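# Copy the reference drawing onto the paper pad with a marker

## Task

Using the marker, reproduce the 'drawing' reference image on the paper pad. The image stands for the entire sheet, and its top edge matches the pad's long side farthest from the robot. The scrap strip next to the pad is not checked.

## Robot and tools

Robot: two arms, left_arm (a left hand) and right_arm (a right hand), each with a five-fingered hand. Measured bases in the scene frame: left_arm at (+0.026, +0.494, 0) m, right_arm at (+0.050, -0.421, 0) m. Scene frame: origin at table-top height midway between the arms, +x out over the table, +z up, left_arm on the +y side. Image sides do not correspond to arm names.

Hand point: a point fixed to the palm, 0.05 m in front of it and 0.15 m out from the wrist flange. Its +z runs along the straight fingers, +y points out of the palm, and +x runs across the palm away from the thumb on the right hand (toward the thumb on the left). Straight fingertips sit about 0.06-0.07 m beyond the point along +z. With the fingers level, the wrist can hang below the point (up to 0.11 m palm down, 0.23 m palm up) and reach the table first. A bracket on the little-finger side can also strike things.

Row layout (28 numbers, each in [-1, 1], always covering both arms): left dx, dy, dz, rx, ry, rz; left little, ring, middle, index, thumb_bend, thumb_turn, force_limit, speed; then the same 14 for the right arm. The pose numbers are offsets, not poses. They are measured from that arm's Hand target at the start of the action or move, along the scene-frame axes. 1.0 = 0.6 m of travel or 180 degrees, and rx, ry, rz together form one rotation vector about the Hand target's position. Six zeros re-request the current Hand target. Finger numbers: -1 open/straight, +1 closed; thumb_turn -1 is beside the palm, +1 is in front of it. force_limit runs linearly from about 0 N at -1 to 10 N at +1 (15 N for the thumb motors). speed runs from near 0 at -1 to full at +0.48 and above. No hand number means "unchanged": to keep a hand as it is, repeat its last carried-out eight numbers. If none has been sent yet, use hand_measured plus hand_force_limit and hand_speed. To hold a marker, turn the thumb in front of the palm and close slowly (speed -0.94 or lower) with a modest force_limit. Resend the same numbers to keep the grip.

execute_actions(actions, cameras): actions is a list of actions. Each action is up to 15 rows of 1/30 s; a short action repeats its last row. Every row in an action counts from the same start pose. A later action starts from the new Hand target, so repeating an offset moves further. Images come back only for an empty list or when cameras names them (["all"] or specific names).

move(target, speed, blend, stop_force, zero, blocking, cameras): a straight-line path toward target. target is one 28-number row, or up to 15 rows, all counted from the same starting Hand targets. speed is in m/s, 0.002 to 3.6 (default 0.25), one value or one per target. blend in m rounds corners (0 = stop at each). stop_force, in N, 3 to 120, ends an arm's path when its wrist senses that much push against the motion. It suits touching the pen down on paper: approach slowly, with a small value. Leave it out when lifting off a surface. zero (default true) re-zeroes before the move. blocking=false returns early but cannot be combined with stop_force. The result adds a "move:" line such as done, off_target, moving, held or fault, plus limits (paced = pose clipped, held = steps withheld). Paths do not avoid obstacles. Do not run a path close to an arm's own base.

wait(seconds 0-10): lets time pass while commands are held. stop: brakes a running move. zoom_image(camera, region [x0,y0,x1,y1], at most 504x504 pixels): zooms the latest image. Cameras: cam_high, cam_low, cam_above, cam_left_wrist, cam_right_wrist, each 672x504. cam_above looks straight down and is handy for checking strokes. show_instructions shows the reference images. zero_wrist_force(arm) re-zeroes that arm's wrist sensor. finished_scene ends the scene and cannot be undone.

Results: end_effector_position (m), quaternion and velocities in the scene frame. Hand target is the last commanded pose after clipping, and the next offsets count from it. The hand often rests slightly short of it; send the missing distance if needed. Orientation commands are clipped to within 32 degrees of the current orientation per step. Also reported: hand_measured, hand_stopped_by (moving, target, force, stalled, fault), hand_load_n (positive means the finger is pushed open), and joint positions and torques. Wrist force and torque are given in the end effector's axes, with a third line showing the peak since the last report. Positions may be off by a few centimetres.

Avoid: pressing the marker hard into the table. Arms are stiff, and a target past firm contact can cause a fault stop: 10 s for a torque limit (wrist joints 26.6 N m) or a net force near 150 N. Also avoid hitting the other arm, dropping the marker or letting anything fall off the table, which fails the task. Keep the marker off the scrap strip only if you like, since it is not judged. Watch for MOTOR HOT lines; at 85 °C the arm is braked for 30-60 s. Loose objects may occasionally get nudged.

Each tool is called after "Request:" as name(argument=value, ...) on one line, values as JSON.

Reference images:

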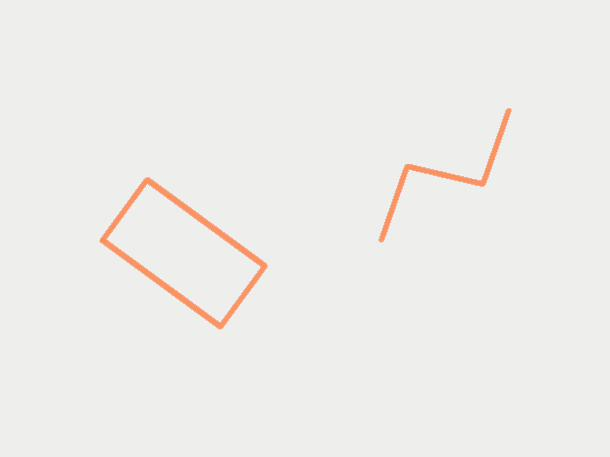

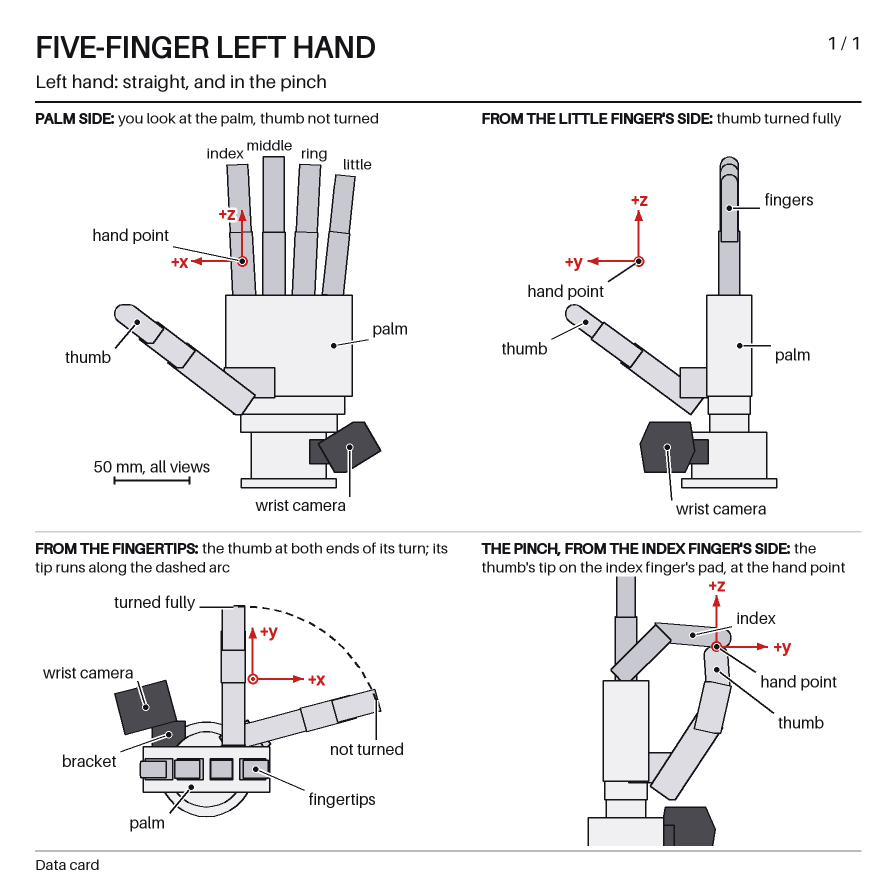

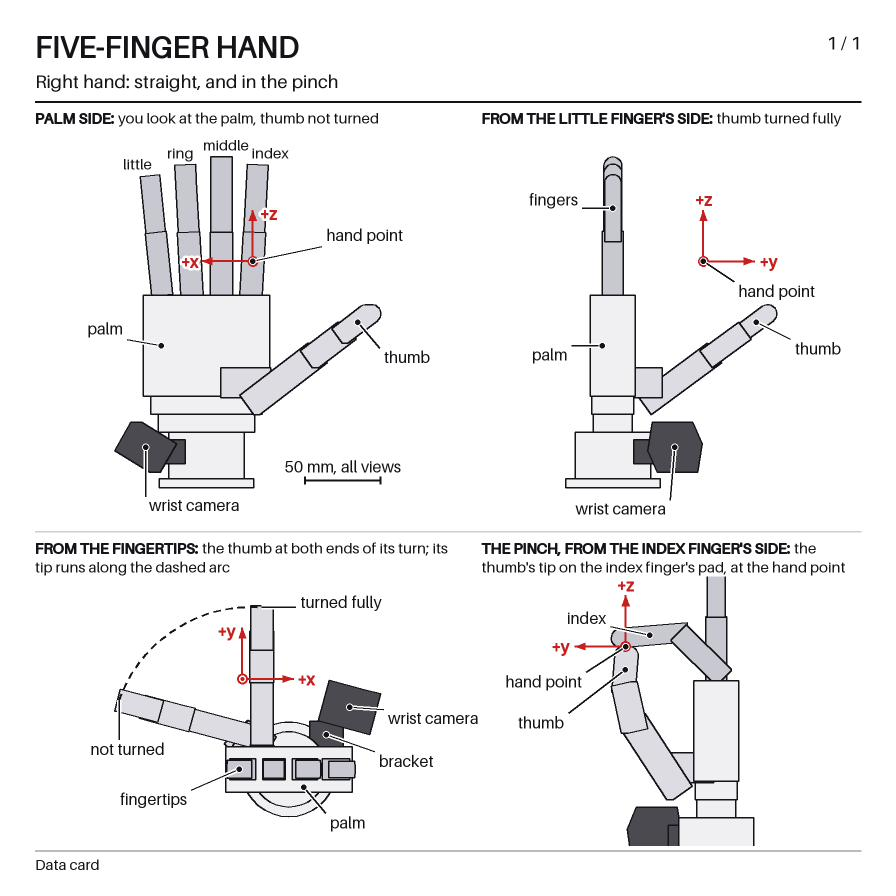

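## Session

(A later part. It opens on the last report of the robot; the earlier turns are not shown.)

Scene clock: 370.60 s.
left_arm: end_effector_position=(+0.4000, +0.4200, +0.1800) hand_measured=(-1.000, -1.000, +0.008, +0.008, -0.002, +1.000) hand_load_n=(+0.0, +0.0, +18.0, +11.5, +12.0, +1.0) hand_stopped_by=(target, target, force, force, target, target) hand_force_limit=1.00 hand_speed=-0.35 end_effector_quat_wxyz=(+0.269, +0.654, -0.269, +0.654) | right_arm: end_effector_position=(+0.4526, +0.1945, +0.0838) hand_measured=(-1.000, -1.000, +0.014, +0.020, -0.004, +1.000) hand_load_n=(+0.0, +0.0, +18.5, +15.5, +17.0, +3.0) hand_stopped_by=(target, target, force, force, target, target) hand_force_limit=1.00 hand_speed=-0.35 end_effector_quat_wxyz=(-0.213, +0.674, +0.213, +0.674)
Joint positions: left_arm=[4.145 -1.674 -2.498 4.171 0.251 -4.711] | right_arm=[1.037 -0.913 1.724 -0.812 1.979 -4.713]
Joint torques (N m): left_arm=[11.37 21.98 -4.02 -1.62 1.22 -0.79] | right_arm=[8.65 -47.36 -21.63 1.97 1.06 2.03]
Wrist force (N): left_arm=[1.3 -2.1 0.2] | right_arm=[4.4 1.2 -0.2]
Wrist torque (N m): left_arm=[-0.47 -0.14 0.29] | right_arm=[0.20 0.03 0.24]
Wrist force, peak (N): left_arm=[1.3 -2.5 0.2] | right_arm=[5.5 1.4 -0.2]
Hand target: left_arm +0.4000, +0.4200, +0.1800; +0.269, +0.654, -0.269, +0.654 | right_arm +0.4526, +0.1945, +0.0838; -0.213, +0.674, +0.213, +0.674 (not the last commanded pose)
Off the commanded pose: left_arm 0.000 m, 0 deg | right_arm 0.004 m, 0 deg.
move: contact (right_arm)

Request:
move(target=[[0,0,0,0,0,0,-1,-1,0.6,0.6,0,1,1,-0.35,0,0,0.0093,0,0,0,-1,-1,0.5,0.6,0,1,1,-0.35],[0,0,0,0,0,0,-1,-1,0.6,0.6,0,1,1,-0.35,0,-0.4167,0.0093,0,0,0,-1,-1,0.5,0.6,0,1,1,-0.35],[0,0,0,0,0,0,-1,-1,0.6,0.6,0,1,1,-0.35,0,-0.4167,0.0035,0,0,0,-1,-1,0.5,0.6,0,1,1,-0.35]], speed=[0.05,0.2,0.03])

Request:
move(target=[0,0,0,0,0,0,-1,-1,0.6,0.6,0,1,1,-0.35,0,0,-0.01,0,0,0,-1,-1,0.5,0.6,0,1,1,-0.35], speed=0.005, stop_force=3)

Request:
move(target=[[0,0,0,0,0,0,-1,-1,0.6,0.6,0,1,1,-0.35,0,0,0.05,0,0,0,-1,-1,0.5,0.6,0,1,1,-0.35],[0,0,0,0,0,0,-1,-1,0.6,0.6,0,1,1,-0.35,-0.1833,-0.0833,0.1,0,0,0,-1,-1,0.5,0.6,0,1,1,-0.35]], speed=[0.05,0.25], cameras=["cam_above","cam_right_wrist"])

Request:
zoom_image(camera="cam_above", region=[170, 395, 250, 430])

Request:
zoom_image(camera="cam_above", region=[370, 395, 450, 430])

Scene clock: 374.13 s.
left_arm: end_effector_position=(+0.4000, +0.4200, +0.1800) hand_measured=(-1.000, -1.000, +0.008, +0.008, -0.002, +1.000) hand_load_n=(+0.0, +0.0, +18.0, +11.5, +12.0, +0.5) hand_stopped_by=(target, target, force, force, target, target) hand_force_limit=1.00 hand_speed=-0.35 end_effector_quat_wxyz=(+0.269, +0.654, -0.269, +0.654) | right_arm: end_effector_position=(+0.4526, -0.0555, +0.0860) hand_measured=(-1.000, -1.000, +0.014, +0.020, -0.004, +1.000) hand_load_n=(+0.0, +0.0, +18.0, +15.5, +16.5, +3.5) hand_stopped_by=(target, target, force, force, target, target) hand_force_limit=1.00 hand_speed=-0.35 end_effector_quat_wxyz=(-0.213, +0.674, +0.213, +0.674)
Joint positions: left_arm=[4.145 -1.674 -2.498 4.171 0.251 -4.711] | right_arm=[0.61 -1.287 2.414 -1.127 1.552 -4.713]
Joint torques (N m): left_arm=[11 22.02 -4.31 -0.47 1.22 -0.88] | right_arm=[-9.44 -8.78 -2.11 -4.7 -1.2 2.15]
Wrist force (N): left_arm=[0.9 -2.1 0.3] | right_arm=[1.3 1.3 -0.3]
Wrist torque (N m): left_arm=[-0.48 -0.09 0.27] | right_arm=[0.17 -0.01 0.32]
Wrist force, peak (N): left_arm=[1.0 -2.5 0.4] | right_arm=[4.5 1.0 -0.4]
Hand target: left_arm +0.4000, +0.4200, +0.1800; +0.269, +0.654, -0.269, +0.654 | right_arm +0.4526, -0.0555, +0.0859; -0.213, +0.674, +0.213, +0.674
Off the commanded pose: left_arm 0.000 m, 0 deg | right_arm 0.000 m, 0 deg.
move: done

Scene clock: 375.80 s.
left_arm: end_effector_position=(+0.4000, +0.4200, +0.1800) hand_measured=(-1.000, -1.000, +0.008, +0.008, -0.002, +1.000) hand_load_n=(+0.0, +0.0, +18.0, +11.5, +12.0, +1.0) hand_stopped_by=(target, target, force, force, target, target) hand_force_limit=1.00 hand_speed=-0.35 end_effector_quat_wxyz=(+0.269, +0.654, -0.269, +0.654) | right_arm: end_effector_position=(+0.4526, -0.0555, +0.0831) hand_measured=(-1.000, -1.000, +0.014, +0.020, -0.004, +1.000) hand_load_n=(+0.0, +0.0, +18.5, +15.5, +17.0, +3.0) hand_stopped_by=(target, target, force, force, target, target) hand_force_limit=1.00 hand_speed=-0.35 end_effector_quat_wxyz=(-0.213, +0.674, +0.213, +0.674)
Joint positions: left_arm=[4.145 -1.674 -2.498 4.171 0.251 -4.711] | right_arm=[0.61 -1.278 2.415 -1.137 1.552 -4.713]
Joint torques (N m): left_arm=[11.33 22.31 -3.9 -0.06 1.3 -0.81] | right_arm=[-7.5 -29.41 -16.54 2.09 -0.9 2.12]
Wrist force (N): left_arm=[0.8 -1.9 0.3] | right_arm=[4.4 1.5 -0.3]
Wrist torque (N m): left_arm=[-0.43 -0.09 0.26] | right_arm=[0.17 0.03 0.34]
Wrist force, peak (N): left_arm=[1.2 -2.4 0.3] | right_arm=[6.7 1.1 -0.1]
Hand target: left_arm +0.4000, +0.4200, +0.1800; +0.269, +0.654, -0.269, +0.654 | right_arm +0.4526, -0.0555, +0.0831; -0.213, +0.674, +0.213, +0.674 (not the last commanded pose)
Off the commanded pose: left_arm 0.000 m, 0 deg | right_arm 0.003 m, 0 deg.
move: contact (right_arm)

Scene clock: 378.10 s.
left_arm: end_effector_position=(+0.4000, +0.4200, +0.1800) hand_measured=(-1.000, -1.000, +0.008, +0.008, -0.002, +1.000) hand_load_n=(+0.0, +0.0, +18.0, +11.5, +12.0, +0.5) hand_stopped_by=(target, target, force, force, target, target) hand_force_limit=1.00 hand_speed=-0.35 end_effector_quat_wxyz=(+0.269, +0.654, -0.269, +0.654) | right_arm: end_effector_position=(+0.3427, -0.1055, +0.1431) hand_measured=(-1.000, -1.000, +0.014, +0.020, -0.004, +1.000) hand_load_n=(+0.0, +0.0, +18.5, +15.5, +16.5, +3.5) hand_stopped_by=(target, target, force, force, target, target) hand_force_limit=1.00 hand_speed=-0.35 end_effector_quat_wxyz=(-0.213, +0.674, +0.213, +0.674)
Joint positions: left_arm=[4.145 -1.674 -2.498 4.171 0.251 -4.711] | right_arm=[0.724 -1.701 2.614 -0.914 1.666 -4.713]
Joint torques (N m): left_arm=[11.6 21.54 -4.19 0.67 1.11 -0.8] | right_arm=[10.52 -18.41 -6.07 1.37 1.14 1.52]
Wrist force (N): left_arm=[0.7 -2.1 0.3] | right_arm=[1.0 1.0 -0.4]
Wrist torque (N m): left_arm=[-0.47 -0.06 0.26] | right_arm=[0.12 0.03 0.29]
Wrist force, peak (N): left_arm=[1.0 -2.6 0.3] | right_arm=[4.9 1.3 0.0]
Hand target: left_arm +0.4000, +0.4200, +0.1800; +0.269, +0.654, -0.269, +0.654 | right_arm +0.3426, -0.1055, +0.1431; -0.213, +0.674, +0.213, +0.674
Off the commanded pose: left_arm 0.000 m, 0 deg | right_arm 0.000 m, 0 deg.
move: done
camera_calibration:
cam_right_wrist: T_world_to_cam=[[0.52925, -0.790895, 0.307212, -0.310866], [-0.288317, -0.508176, -0.811561, 0.161541], [0.797977, 0.340944, -0.496981, -0.0491587], [0, 0, 0, 1]] pos_world=[0.250328, -0.14701, 0.202171]
Images, in order (width x height): cam_above 672x504, cam_right_wrist 672x504.

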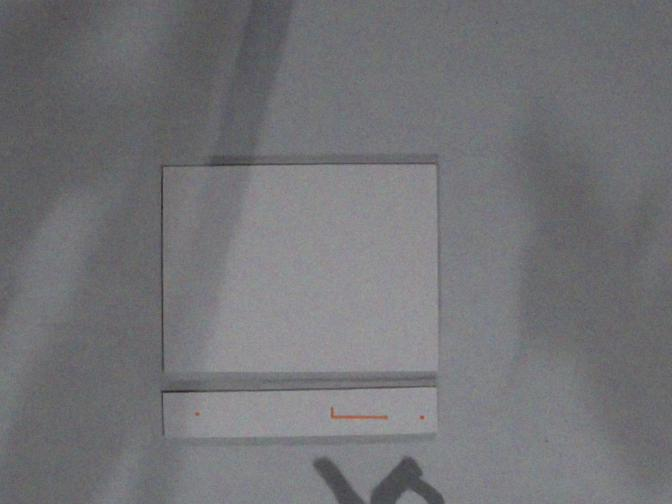

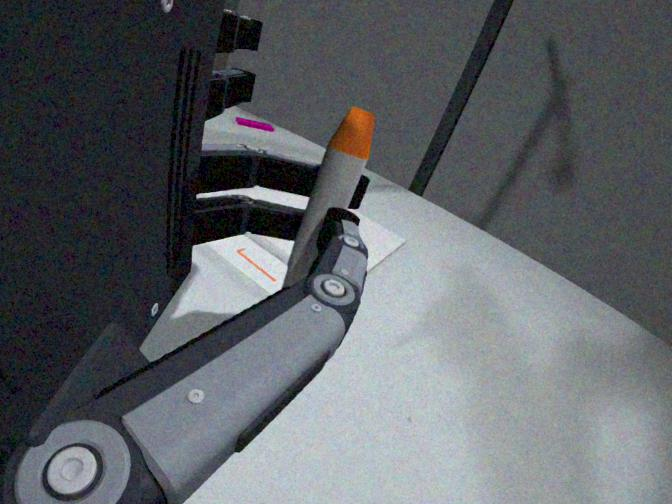

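Scaled by 6.300.

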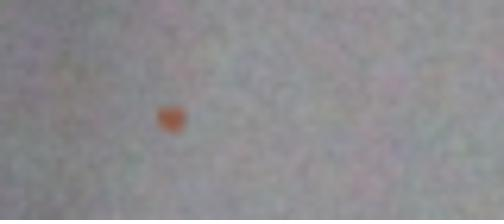

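Scaled by 6.300.

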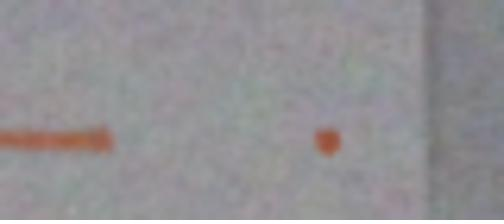

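Request:
move(target=[[0,0,0,0,0,0,-1,-1,0.6,0.6,0,1,1,-0.35,0.3755,0.38067,-0.0635,0,0,0,-1,-1,0.5,0.6,0,1,1,-0.35],[0,0,0,0,0,0,-1,-1,0.6,0.6,0,1,1,-0.35,0.3755,0.38067,-0.0885,0,0,0,-1,-1,0.5,0.6,0,1,1,-0.35]], speed=[0.25,0.05])

Request:
move(target=[0,0,0,0,0,0,-1,-1,0.6,0.6,0,1,1,-0.35,0,0,-0.0167,0,0,0,-1,-1,0.5,0.6,0,1,1,-0.35], speed=0.005, stop_force=3)

Scene clock: 382.27 s.
left_arm: end_effector_position=(+0.4000, +0.4200, +0.1800) hand_measured=(-1.000, -1.000, +0.008, +0.008, -0.002, +1.000) hand_load_n=(+0.0, +0.0, +18.0, +11.5, +12.0, +1.0) hand_stopped_by=(target, target, force, force, target, target) hand_force_limit=1.00 hand_speed=-0.35 end_effector_quat_wxyz=(+0.269, +0.654, -0.269, +0.654) | right_arm: end_effector_position=(+0.5679, +0.1229, +0.0902) hand_measured=(-1.000, -1.000, +0.014, +0.020, -0.004, +1.000) hand_load_n=(+0.0, +0.0, +18.5, +15.5, +16.5, +3.5) hand_stopped_by=(target, target, force, force, target, target) hand_force_limit=1.00 hand_speed=-0.35 end_effector_quat_wxyz=(-0.213, +0.674, +0.213, +0.674)
Joint positions: left_arm=[4.145 -1.674 -2.498 4.171 0.251 -4.711] | right_arm=[0.777 -0.953 1.779 -0.826 1.719 -4.713]
Joint torques (N m): left_arm=[11.23 21.95 -4.01 0.77 1.24 -0.72] | right_arm=[9.62 -28.05 -7.47 -4.71 0.9 0.97]
Wrist force (N): left_arm=[0.8 -2.2 0.2] | right_arm=[0.8 1.1 -0.5]
Wrist torque (N m): left_arm=[-0.48 -0.09 0.27] | right_arm=[0.16 0.04 0.28]
Wrist force, peak (N): left_arm=[1.1 -2.5 0.5] | right_arm=[1.2 1.3 -1.3]
Hand target: left_arm +0.4000, +0.4200, +0.1800; +0.269, +0.654, -0.269, +0.654 | right_arm +0.5679, +0.1229, +0.0900; -0.213, +0.674, +0.213, +0.674
Off the commanded pose: left_arm 0.000 m, 0 deg | right_arm 0.000 m, 0 deg.
move: done

Scene clock: 384.77 s.
left_arm: end_effector_position=(+0.4000, +0.4200, +0.1800) hand_measured=(-1.000, -1.000, +0.008, +0.008, -0.002, +1.000) hand_load_n=(+0.0, +0.0, +17.5, +11.5, +12.0, +1.0) hand_stopped_by=(target, target, force, force, target, target) hand_force_limit=1.00 hand_speed=-0.35 end_effector_quat_wxyz=(+0.269, +0.654, -0.269, +0.654) | right_arm: end_effector_position=(+0.5679, +0.1229, +0.0836) hand_measured=(-1.000, -1.000, +0.014, +0.020, -0.004, +1.000) hand_load_n=(+0.0, +0.0, +18.5, +15.5, +17.0, +3.0) hand_stopped_by=(target, target, force, force, target, target) hand_force_limit=1.00 hand_speed=-0.35 end_effector_quat_wxyz=(-0.213, +0.674, +0.213, +0.674)
Joint positions: left_arm=[4.145 -1.674 -2.498 4.171 0.251 -4.711] | right_arm=[0.777 -0.941 1.781 -0.84 1.719 -4.713]
Joint torques (N m): left_arm=[11.57 21.94 -4.17 0.9 1.24 -0.94] | right_arm=[8.24 -45.69 -16.31 2.28 0.62 -0.77]
Wrist force (N): left_arm=[0.9 -2.0 0.4] | right_arm=[4.4 1.5 -0.1]
Wrist torque (N m): left_arm=[-0.47 -0.10 0.27] | right_arm=[0.16 0.03 0.33]
Wrist force, peak (N): left_arm=[1.0 -2.5 0.3] | right_arm=[6.8 1.1 0.0]
Hand target: left_arm +0.4000, +0.4200, +0.1800; +0.269, +0.654, -0.269, +0.654 | right_arm +0.5679, +0.1229, +0.0837; -0.213, +0.674, +0.213, +0.674 (not the last commanded pose)
Off the commanded pose: left_arm 0.000 m, 0 deg | right_arm 0.004 m, 0 deg.
move: contact (right_arm)

Request:
move(target=[[0,0,0,0,0,0,-1,-1,0.6,0.6,0,1,1,-0.35,0.07042,0.09933,0.0003,0,0,0,-1,-1,0.5,0.6,0,1,1,-0.35]], speed=0.03)

Request:
move(target=[[0,0,0,0,0,0,-1,-1,0.6,0.6,0,1,1,-0.35,0,0,0.04,0,0,0,-1,-1,0.5,0.6,0,1,1,-0.35],[0,0,0,0,0,0,-1,-1,0.6,0.6,0,1,1,-0.35,-0.4,-0.35,0.1,0,0,0,-1,-1,0.5,0.6,0,1,1,-0.35]], speed=[0.05,0.3], cameras=["cam_above"])

Request:
zoom_image(camera="cam_above", region=[190, 250, 280, 330])

Scene clock: 388.07 s.
left_arm: end_effector_position=(+0.4000, +0.4200, +0.1800) hand_measured=(-1.000, -1.000, +0.008, +0.008, -0.002, +1.000) hand_load_n=(-0.5, +0.0, +18.0, +11.5, +12.0, +0.5) hand_stopped_by=(target, target, force, force, target, target) hand_force_limit=1.00 hand_speed=-0.35 end_effector_quat_wxyz=(+0.269, +0.654, -0.269, +0.654) | right_arm: end_effector_position=(+0.6101, +0.1824, +0.0838) hand_measured=(-1.000, -1.000, +0.014, +0.020, -0.004, +1.000) hand_load_n=(+0.0, +0.0, +19.5, +13.0, +17.0, +2.0) hand_stopped_by=(target, target, force, force, target, target) hand_force_limit=1.00 hand_speed=-0.35 end_effector_quat_wxyz=(-0.213, +0.674, +0.213, +0.674)
Joint positions: left_arm=[4.145 -1.674 -2.498 4.171 0.251 -4.711] | right_arm=[0.801 -0.815 1.532 -0.717 1.743 -4.713]
Joint torques (N m): left_arm=[11.13 21.77 -4.48 0.72 1.27 -0.93] | right_arm=[9.06 -30.05 -26.14 1.85 1.04 -0.34]
Wrist force (N): left_arm=[0.9 -2.1 0.3] | right_arm=[4.3 1.4 -1.1]
Wrist torque (N m): left_arm=[-0.48 -0.08 0.27] | right_arm=[0.19 -0.04 0.32]
Wrist force, peak (N): left_arm=[0.8 -2.7 0.5] | right_arm=[5.7 1.2 0.0]
Hand target: left_arm +0.4000, +0.4200, +0.1800; +0.269, +0.654, -0.269, +0.654 | right_arm +0.6102, +0.1825, +0.0838; -0.213, +0.674, +0.213, +0.674
Off the commanded pose: left_arm 0.000 m, 0 deg | right_arm 0.000 m, 0 deg.
move: done

Scene clock: 390.80 s.
left_arm: end_effector_position=(+0.4000, +0.4200, +0.1800) hand_measured=(-1.000, -1.000, +0.008, +0.008, -0.002, +1.000) hand_load_n=(+0.0, +0.0, +18.0, +11.5, +12.0, +1.0) hand_stopped_by=(target, target, force, force, target, target) hand_force_limit=1.00 hand_speed=-0.35 end_effector_quat_wxyz=(+0.269, +0.654, -0.269, +0.654) | right_arm: end_effector_position=(+0.3703, -0.0274, +0.1438) hand_measured=(-1.000, -1.000, +0.014, +0.020, -0.004, +1.000) hand_load_n=(+0.0, +0.0, +18.5, +15.5, +17.0, +3.5) hand_stopped_by=(target, target, force, force, target, target) hand_force_limit=1.00 hand_speed=-0.35 end_effector_quat_wxyz=(-0.213, +0.674, +0.213, +0.674)
Joint positions: left_arm=[4.145 -1.674 -2.498 4.171 0.251 -4.711] | right_arm=[0.878 -1.473 2.39 -0.917 1.82 -4.713]
Joint torques (N m): left_arm=[11.38 22.25 -4.4 0.64 1.31 -0.87] | right_arm=[8.77 -26.26 -4.36 1.48 1.12 -2.07]
Wrist force (N): left_arm=[1.1 -2.0 0.6] | right_arm=[1.1 1.0 -0.6]
Wrist torque (N m): left_arm=[-0.49 -0.12 0.29] | right_arm=[0.13 0.00 0.25]
Wrist force, peak (N): left_arm=[1.2 -2.4 0.7] | right_arm=[3.8 1.4 -1.2]
Hand target: left_arm +0.4000, +0.4200, +0.1800; +0.269, +0.654, -0.269, +0.654 | right_arm +0.3702, -0.0275, +0.1438; -0.213, +0.674, +0.213, +0.674
Off the commanded pose: left_arm 0.000 m, 0 deg | right_arm 0.000 m, 0 deg.
move: done
Images, in order (width x height): cam_above 672x504.

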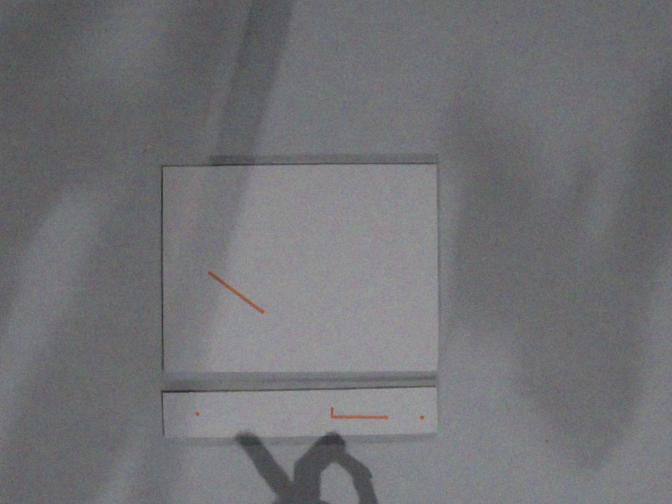

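Scaled by 5.600.

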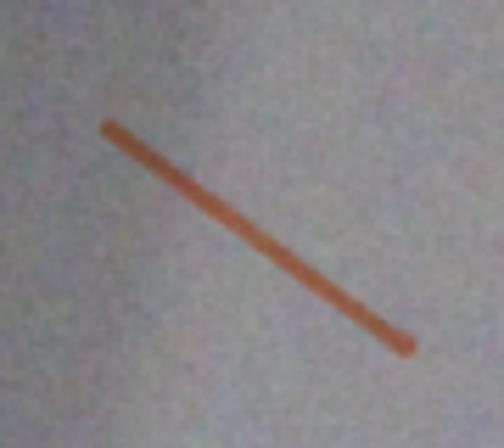

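Request:
move(target=[[0,0,0,0,0,0,-1,-1,0.6,0.6,0,1,1,-0.35,0.4,0.35,-0.0647,0,0,0,-1,-1,0.5,0.6,0,1,1,-0.35],[0,0,0,0,0,0,-1,-1,0.6,0.6,0,1,1,-0.35,0.4,0.35,-0.0938,0,0,0,-1,-1,0.5,0.6,0,1,1,-0.35]], speed=[0.3,0.05])

Request:
move(target=[0,0,0,0,0,0,-1,-1,0.6,0.6,0,1,1,-0.35,0,0,-0.0167,0,0,0,-1,-1,0.5,0.6,0,1,1,-0.35], speed=0.005, stop_force=3)

Scene clock: 395.43 s.
left_arm: end_effector_position=(+0.4000, +0.4200, +0.1800) hand_measured=(-1.000, -1.000, +0.008, +0.008, -0.002, +1.000) hand_load_n=(+0.0, +0.0, +18.0, +11.5, +12.0, +1.0) hand_stopped_by=(target, target, force, force, target, target) hand_force_limit=1.00 hand_speed=-0.35 end_effector_quat_wxyz=(+0.269, +0.654, -0.269, +0.654) | right_arm: end_effector_position=(+0.6102, +0.1825, +0.0877) hand_measured=(-1.000, -1.000, +0.014, +0.020, -0.004, +1.000) hand_load_n=(+0.0, +0.0, +18.0, +15.5, +17.0, +3.5) hand_stopped_by=(target, target, force, force, target, target) hand_force_limit=1.00 hand_speed=-0.35 end_effector_quat_wxyz=(-0.213, +0.674, +0.213, +0.674)
Joint positions: left_arm=[4.145 -1.674 -2.498 4.171 0.251 -4.711] | right_arm=[0.801 -0.821 1.53 -0.71 1.743 -4.713]
Joint torques (N m): left_arm=[11.21 22.45 -3.73 0.64 1.23 -0.78] | right_arm=[9.13 -32.91 -9.27 -4.75 0.83 1.23]
Wrist force (N): left_arm=[1.1 -2.3 0.5] | right_arm=[0.7 1.1 -0.5]
Wrist torque (N m): left_arm=[-0.52 -0.13 0.30] | right_arm=[0.15 0.06 0.17]
Wrist force, peak (N): left_arm=[1.0 -2.5 0.3] | right_arm=[1.2 1.4 -1.6]
Hand target: left_arm +0.4000, +0.4200, +0.1800; +0.269, +0.654, -0.269, +0.654 | right_arm +0.6102, +0.1825, +0.0876; -0.213, +0.674, +0.213, +0.674
Off the commanded pose: left_arm 0.000 m, 0 deg | right_arm 0.000 m, 0 deg.
move: done

Scene clock: 397.40 s.
left_arm: end_effector_position=(+0.4000, +0.4200, +0.1800) hand_measured=(-1.000, -1.000, +0.008, +0.008, -0.002, +1.000) hand_load_n=(+0.0, +0.0, +17.5, +11.5, +12.0, +1.0) hand_stopped_by=(target, target, force, force, target, target) hand_force_limit=1.00 hand_speed=-0.35 end_effector_quat_wxyz=(+0.269, +0.654, -0.269, +0.654) | right_arm: end_effector_position=(+0.6102, +0.1825, +0.0839) hand_measured=(-1.000, -1.000, +0.014, +0.020, -0.004, +1.000) hand_load_n=(+0.0, +0.0, +18.5, +15.5, +16.5, +3.0) hand_stopped_by=(target, target, force, force, target, target) hand_force_limit=1.00 hand_speed=-0.35 end_effector_quat_wxyz=(-0.213, +0.674, +0.213, +0.674)
Joint positions: left_arm=[4.145 -1.674 -2.498 4.171 0.251 -4.711] | right_arm=[0.801 -0.815 1.532 -0.717 1.743 -4.713]
Joint torques (N m): left_arm=[11.25 22.01 -3.79 0.68 1.19 -0.79] | right_arm=[9.38 -50.95 -19.47 1.98 0.27 -0.46]
Wrist force (N): left_arm=[0.9 -1.9 0.5] | right_arm=[4.1 1.2 -0.4]
Wrist torque (N m): left_arm=[-0.44 -0.09 0.26] | right_arm=[0.16 0.07 0.21]
Wrist force, peak (N): left_arm=[1.2 -2.5 0.3] | right_arm=[5.7 1.2 -0.1]
Hand target: left_arm +0.4000, +0.4200, +0.1800; +0.269, +0.654, -0.269, +0.654 | right_arm +0.6102, +0.1825, +0.0839; -0.213, +0.674, +0.213, +0.674 (not the last commanded pose)
Off the commanded pose: left_arm 0.000 m, 0 deg | right_arm 0.006 m, 0 deg.
move: contact (right_arm)

Request:
move(target=[[0,0,0,0,0,0,-1,-1,0.6,0.6,0,1,1,-0.35,0.04918,-0.03475,-0.0002,0,0,0,-1,-1,0.5,0.6,0,1,1,-0.35],[0,0,0,0,0,0,-1,-1,0.6,0.6,0,1,1,-0.35,-0.021,-0.134,-0.0004,0,0,0,-1,-1,0.5,0.6,0,1,1,-0.35],[0,0,0,0,0,0,-1,-1,0.6,0.6,0,1,1,-0.35,-0.0705,-0.0993,-0.0004,0,0,0,-1,-1,0.5,0.6,0,1,1,-0.35]], speed=0.03)

Request:
move(target=[[0,0,0,0,0,0,-1,-1,0.6,0.6,0,1,1,-0.35,0,0,0.04,0,0,0,-1,-1,0.5,0.6,0,1,1,-0.35],[0,0,0,0,0,0,-1,-1,0.6,0.6,0,1,1,-0.35,-0.35,-0.25,0.1,0,0,0,-1,-1,0.5,0.6,0,1,1,-0.35]], speed=[0.05,0.3], cameras=["cam_above"])

Request:
zoom_image(camera="cam_above", region=[190, 230, 300, 330])

Scene clock: 403.70 s.
left_arm: end_effector_position=(+0.4000, +0.4200, +0.1800) hand_measured=(-1.000, -1.000, +0.008, +0.008, -0.002, +1.000) hand_load_n=(+0.0, +0.0, +18.0, +11.5, +11.5, +1.0) hand_stopped_by=(target, target, force, force, target, target) hand_force_limit=1.00 hand_speed=-0.35 end_effector_quat_wxyz=(+0.269, +0.654, -0.269, +0.654) | right_arm: end_effector_position=(+0.5680, +0.1228, +0.0837) hand_measured=(-1.000, -1.000, +0.014, +0.020, -0.004, +1.000) hand_load_n=(+0.0, +0.0, +18.5, +15.0, +17.0, +3.0) hand_stopped_by=(target, target, force, force, target, target) hand_force_limit=1.00 hand_speed=-0.35 end_effector_quat_wxyz=(-0.213, +0.674, +0.213, +0.674)
Joint positions: left_arm=[4.145 -1.674 -2.498 4.171 0.251 -4.711] | right_arm=[0.777 -0.941 1.781 -0.84 1.719 -4.713]
Joint torques (N m): left_arm=[10.78 21.26 -3.52 0.79 1.02 -0.68] | right_arm=[9.4 -24.94 -22.1 2.07 0.94 -0.23]
Wrist force (N): left_arm=[1.1 -2.4 0.3] | right_arm=[3.3 2.4 -0.6]
Wrist torque (N m): left_arm=[-0.53 -0.14 0.30] | right_arm=[0.24 0.04 0.18]
Wrist force, peak (N): left_arm=[1.1 -2.6 0.2] | right_arm=[6.5 0.4 0.7]
Hand target: left_arm +0.4000, +0.4200, +0.1800; +0.269, +0.654, -0.269, +0.654 | right_arm +0.5679, +0.1229, +0.0837; -0.213, +0.674, +0.213, +0.674
Off the commanded pose: left_arm 0.000 m, 0 deg | right_arm 0.000 m, 0 deg.
move: done

Scene clock: 406.27 s.
left_arm: end_effector_position=(+0.4000, +0.4200, +0.1800) hand_measured=(-1.000, -1.000, +0.008, +0.008, -0.002, +1.000) hand_load_n=(+0.0, +0.0, +18.0, +11.5, +12.0, +1.0) hand_stopped_by=(target, target, force, force, target, target) hand_force_limit=1.00 hand_speed=-0.35 end_effector_quat_wxyz=(+0.269, +0.654, -0.269, +0.654) | right_arm: end_effector_position=(+0.3580, -0.0270, +0.1437) hand_measured=(-1.000, -1.000, +0.014, +0.020, -0.004, +1.000) hand_load_n=(+0.0, +0.0, +18.0, +15.5, +17.0, +3.5) hand_stopped_by=(target, target, force, force, target, target) hand_force_limit=1.00 hand_speed=-0.35 end_effector_quat_wxyz=(-0.213, +0.674, +0.213, +0.674)
Joint positions: left_arm=[4.145 -1.674 -2.498 4.171 0.251 -4.711] | right_arm=[0.913 -1.478 2.397 -0.919 1.855 -4.713]
Joint torques (N m): left_arm=[10.2 22.42 -3.86 0.73 1.06 -0.68] | right_arm=[9.83 -26.98 -7.63 1.16 0.8 -1.96]
Wrist force (N): left_arm=[1.0 -2.4 0.5] | right_arm=[1.3 1.3 -0.5]
Wrist torque (N m): left_arm=[-0.52 -0.09 0.29] | right_arm=[0.17 -0.02 0.16]
Wrist force, peak (N): left_arm=[1.2 -2.4 0.6] | right_arm=[4.3 1.7 0.1]
Hand target: left_arm +0.4000, +0.4200, +0.1800; +0.269, +0.654, -0.269, +0.654 | right_arm +0.3579, -0.0271, +0.1437; -0.213, +0.674, +0.213, +0.674
Off the commanded pose: left_arm 0.000 m, 0 deg | right_arm 0.000 m, 0 deg.
move: done
Images, in order (width x height): cam_above 672x504.

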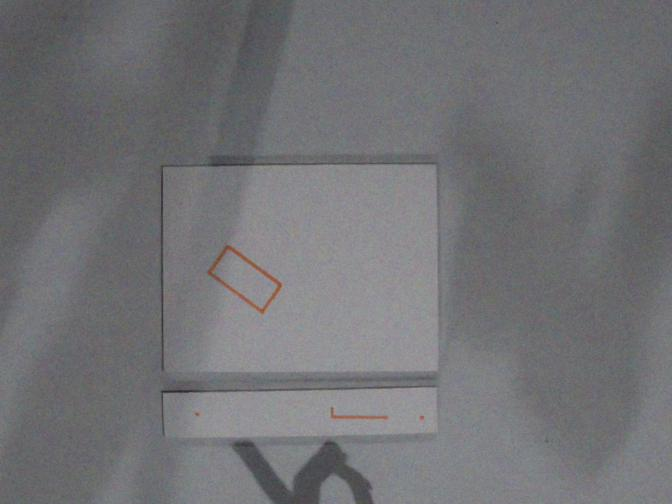

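Scaled by 4.582.

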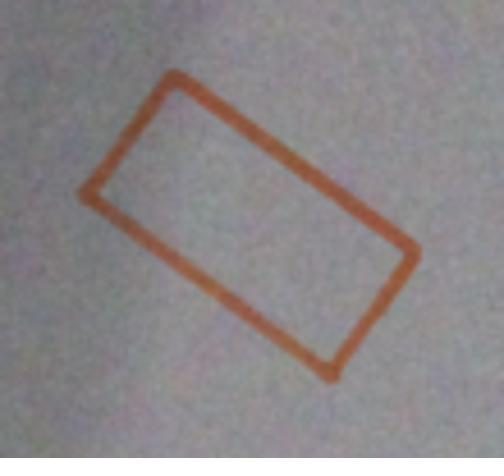

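Request:
move(target=[[0,0,0,0,0,0,-1,-1,0.6,0.6,0,1,1,-0.35,0.42217,0.11817,-0.0645,0,0,0,-1,-1,0.5,0.6,0,1,1,-0.35],[0,0,0,0,0,0,-1,-1,0.6,0.6,0,1,1,-0.35,0.42217,0.11817,-0.0942,0,0,0,-1,-1,0.5,0.6,0,1,1,-0.35]], speed=[0.3,0.05])

Request:
move(target=[0,0,0,0,0,0,-1,-1,0.6,0.6,0,1,1,-0.35,0,0,-0.0167,0,0,0,-1,-1,0.5,0.6,0,1,1,-0.35], speed=0.005, stop_force=3)

Scene clock: 409.80 s.
left_arm: end_effector_position=(+0.4000, +0.4200, +0.1800) hand_measured=(-1.000, -1.000, +0.008, +0.008, -0.002, +1.000) hand_load_n=(+0.0, +0.0, +18.0, +11.5, +12.0, +1.0) hand_stopped_by=(target, target, force, force, target, target) hand_force_limit=1.00 hand_speed=-0.35 end_effector_quat_wxyz=(+0.269, +0.654, -0.269, +0.654) | right_arm: end_effector_position=(+0.6112, +0.0438, +0.0873) hand_measured=(-1.000, -1.000, +0.014, +0.020, -0.004, +1.000) hand_load_n=(+0.0, +0.0, +18.0, +15.5, +17.0, +3.5) hand_stopped_by=(target, target, force, force, target, target) hand_force_limit=1.00 hand_speed=-0.35 end_effector_quat_wxyz=(-0.213, +0.674, +0.213, +0.674)
Joint positions: left_arm=[4.145 -1.674 -2.498 4.171 0.251 -4.711] | right_arm=[0.597 -1.01 1.901 -0.891 1.539 -4.713]
Joint torques (N m): left_arm=[10.48 22.56 -3.43 0.66 0.94 -0.7] | right_arm=[-9.35 -24.29 -6.64 -4.63 -1.49 0.43]
Wrist force (N): left_arm=[0.9 -2.3 0.6] | right_arm=[0.9 1.3 -0.3]
Wrist torque (N m): left_arm=[-0.51 -0.08 0.28] | right_arm=[0.17 0.04 0.14]
Wrist force, peak (N): left_arm=[1.1 -2.4 0.7] | right_arm=[1.1 1.9 0.4]
Hand target: left_arm +0.4000, +0.4200, +0.1800; +0.269, +0.654, -0.269, +0.654 | right_arm +0.6112, +0.0438, +0.0872; -0.213, +0.674, +0.213, +0.674
Off the commanded pose: left_arm 0.000 m, 0 deg | right_arm 0.000 m, 0 deg.
move: done

Scene clock: 411.70 s.
left_arm: end_effector_position=(+0.4000, +0.4200, +0.1800) hand_measured=(-1.000, -1.000, +0.008, +0.008, -0.002, +1.000) hand_load_n=(+0.0, +0.0, +18.0, +11.5, +12.0, +1.0) hand_stopped_by=(target, target, force, force, target, target) hand_force_limit=1.00 hand_speed=-0.35 end_effector_quat_wxyz=(+0.269, +0.654, -0.269, +0.654) | right_arm: end_effector_position=(+0.6112, +0.0438, +0.0836) hand_measured=(-1.000, -1.000, +0.014, +0.020, -0.004, +1.000) hand_load_n=(+0.0, +0.0, +18.5, +15.0, +16.5, +3.0) hand_stopped_by=(target, target, force, force, target, target) hand_force_limit=1.00 hand_speed=-0.35 end_effector_quat_wxyz=(-0.213, +0.674, +0.213, +0.674)
Joint positions: left_arm=[4.145 -1.674 -2.498 4.171 0.251 -4.711] | right_arm=[0.597 -1.003 1.902 -0.899 1.539 -4.713]
Joint torques (N m): left_arm=[10.38 21.79 -3.36 0.74 0.91 -0.62] | right_arm=[-8.67 -43.37 -16.46 2.15 -1.42 -0.89]
Wrist force (N): left_arm=[0.8 -2.1 0.5] | right_arm=[4.4 1.4 -0.2]
Wrist torque (N m): left_arm=[-0.48 -0.08 0.28] | right_arm=[0.16 0.05 0.16]
Wrist force, peak (N): left_arm=[1.2 -2.4 0.4] | right_arm=[6.2 1.0 -0.1]
Hand target: left_arm +0.4000, +0.4200, +0.1800; +0.269, +0.654, -0.269, +0.654 | right_arm +0.6112, +0.0439, +0.0836; -0.213, +0.674, +0.213, +0.674 (not the last commanded pose)
Off the commanded pose: left_arm 0.000 m, 0 deg | right_arm 0.006 m, 0 deg.
move: contact (right_arm)

Request:
move(target=[[0,0,0,0,0,0,-1,-1,0.6,0.6,0,1,1,-0.35,0.06133,-0.02183,0,0,0,0,-1,-1,0.5,0.6,0,1,1,-0.35],[0,0,0,0,0,0,-1,-1,0.6,0.6,0,1,1,-0.35,0.04728,-0.0847,-0.0002,0,0,0,-1,-1,0.5,0.6,0,1,1,-0.35],[0,0,0,0,0,0,-1,-1,0.6,0.6,0,1,1,-0.35,0.10833,-0.105,-0.0002,0,0,0,-1,-1,0.5,0.6,0,1,1,-0.35]], speed=0.03)

Request:
move(target=[[0,0,0,0,0,0,-1,-1,0.6,0.6,0,1,1,-0.35,0,0,0.05,0,0,0,-1,-1,0.5,0.6,0,1,1,-0.35],[0,0,0,0,0,0,-1,-1,0.6,0.6,0,1,1,-0.35,-0.4,-0.2,0.1,0,0,0,-1,-1,0.5,0.6,0,1,1,-0.35]], speed=[0.05,0.3], cameras=["cam_above"])

Request:
zoom_image(camera="cam_above", region=[310, 190, 420, 300])

Request:
zoom_image(camera="cam_above", region=[150, 150, 450, 450])

Scene clock: 416.90 s.
left_arm: end_effector_position=(+0.4000, +0.4200, +0.1800) hand_measured=(-1.000, -1.000, +0.008, +0.008, -0.002, +1.000) hand_load_n=(+0.0, +0.0, +18.0, +11.5, +12.0, +1.0) hand_stopped_by=(target, target, force, force, target, target) hand_force_limit=1.00 hand_speed=-0.35 end_effector_quat_wxyz=(+0.269, +0.654, -0.269, +0.654) | right_arm: end_effector_position=(+0.6760, -0.0191, +0.0835) hand_measured=(-1.000, -1.000, +0.014, +0.020, -0.004, +1.000) hand_load_n=(+0.0, +0.0, +18.5, +14.5, +16.5, +2.5) hand_stopped_by=(target, target, force, force, target, target) hand_force_limit=1.00 hand_speed=-0.35 end_effector_quat_wxyz=(-0.213, +0.674, +0.213, +0.674)
Joint positions: left_arm=[4.145 -1.674 -2.498 4.171 0.251 -4.711] | right_arm=[0.415 -0.998 1.892 -0.895 1.357 -4.713]
Joint torques (N m): left_arm=[10.64 21.97 -3.43 0.76 0.79 -0.56] | right_arm=[-11.35 -21.47 -21.14 2.18 -1.48 1.46]
Wrist force (N): left_arm=[0.9 -2.1 0.4] | right_arm=[4.0 0.6 -1.0]
Wrist torque (N m): left_arm=[-0.48 -0.09 0.27] | right_arm=[0.16 0.02 0.20]
Wrist force, peak (N): left_arm=[1.2 -2.5 0.4] | right_arm=[6.6 -0.4 0.5]
Hand target: left_arm +0.4000, +0.4200, +0.1800; +0.269, +0.654, -0.269, +0.654 | right_arm +0.6762, -0.0191, +0.0835; -0.213, +0.674, +0.213, +0.674
Off the commanded pose: left_arm 0.000 m, 0 deg | right_arm 0.000 m, 0 deg.
move: done

Scene clock: 419.70 s.
left_arm: end_effector_position=(+0.4000, +0.4200, +0.1800) hand_measured=(-1.000, -1.000, +0.008, +0.008, -0.002, +1.000) hand_load_n=(+0.0, +0.0, +18.0, +11.5, +12.0, +1.0) hand_stopped_by=(target, target, force, force, target, target) hand_force_limit=1.00 hand_speed=-0.35 end_effector_quat_wxyz=(+0.269, +0.654, -0.269, +0.654) | right_arm: end_effector_position=(+0.4363, -0.1391, +0.1434) hand_measured=(-1.000, -1.000, +0.014, +0.020, -0.004, +1.000) hand_load_n=(+0.0, +0.0, +18.0, +15.5, +16.5, +3.0) hand_stopped_by=(target, target, force, force, target, target) hand_force_limit=1.00 hand_speed=-0.35 end_effector_quat_wxyz=(-0.213, +0.674, +0.213, +0.674)
Joint positions: left_arm=[4.145 -1.674 -2.498 4.171 0.251 -4.711] | right_arm=[0.329 -1.665 2.584 -0.92 1.271 -4.713]
Joint torques (N m): left_arm=[10.81 21.92 -3.26 0.81 0.77 -0.72] | right_arm=[-10.78 -20.13 -5.66 1.5 -1.67 2.2]
Wrist force (N): left_arm=[0.8 -2.1 0.4] | right_arm=[0.8 1.3 -0.2]
Wrist torque (N m): left_arm=[-0.48 -0.09 0.27] | right_arm=[0.15 0.05 0.10]
Wrist force, peak (N): left_arm=[1.3 -2.5 0.2] | right_arm=[4.6 0.3 -0.7]
Hand target: left_arm +0.4000, +0.4200, +0.1800; +0.269, +0.654, -0.269, +0.654 | right_arm +0.4362, -0.1391, +0.1435; -0.213, +0.674, +0.213, +0.674
Off the commanded pose: left_arm 0.000 m, 0 deg | right_arm 0.000 m, 0 deg.
move: done
Images, in order (width x height): cam_above 672x504.

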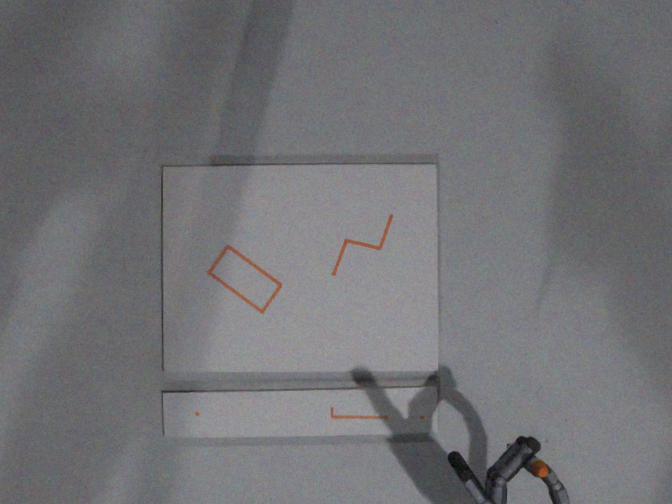

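Scaled by 4.582.

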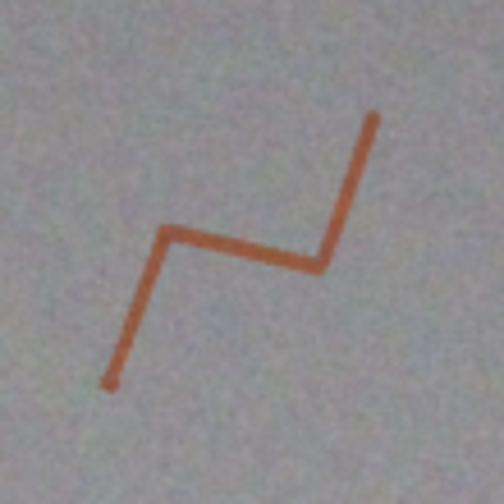

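Scaled by 1.680.

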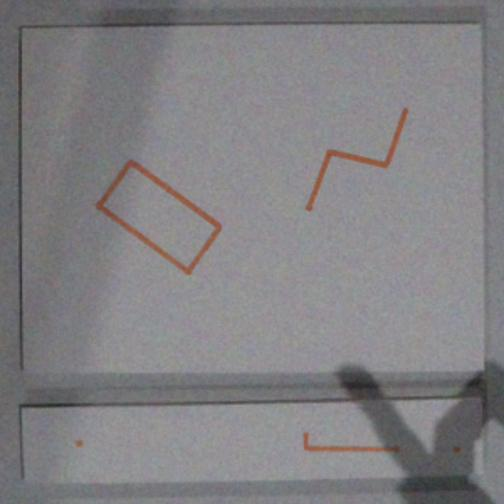

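Request:
finished_scene()

The scene is finished.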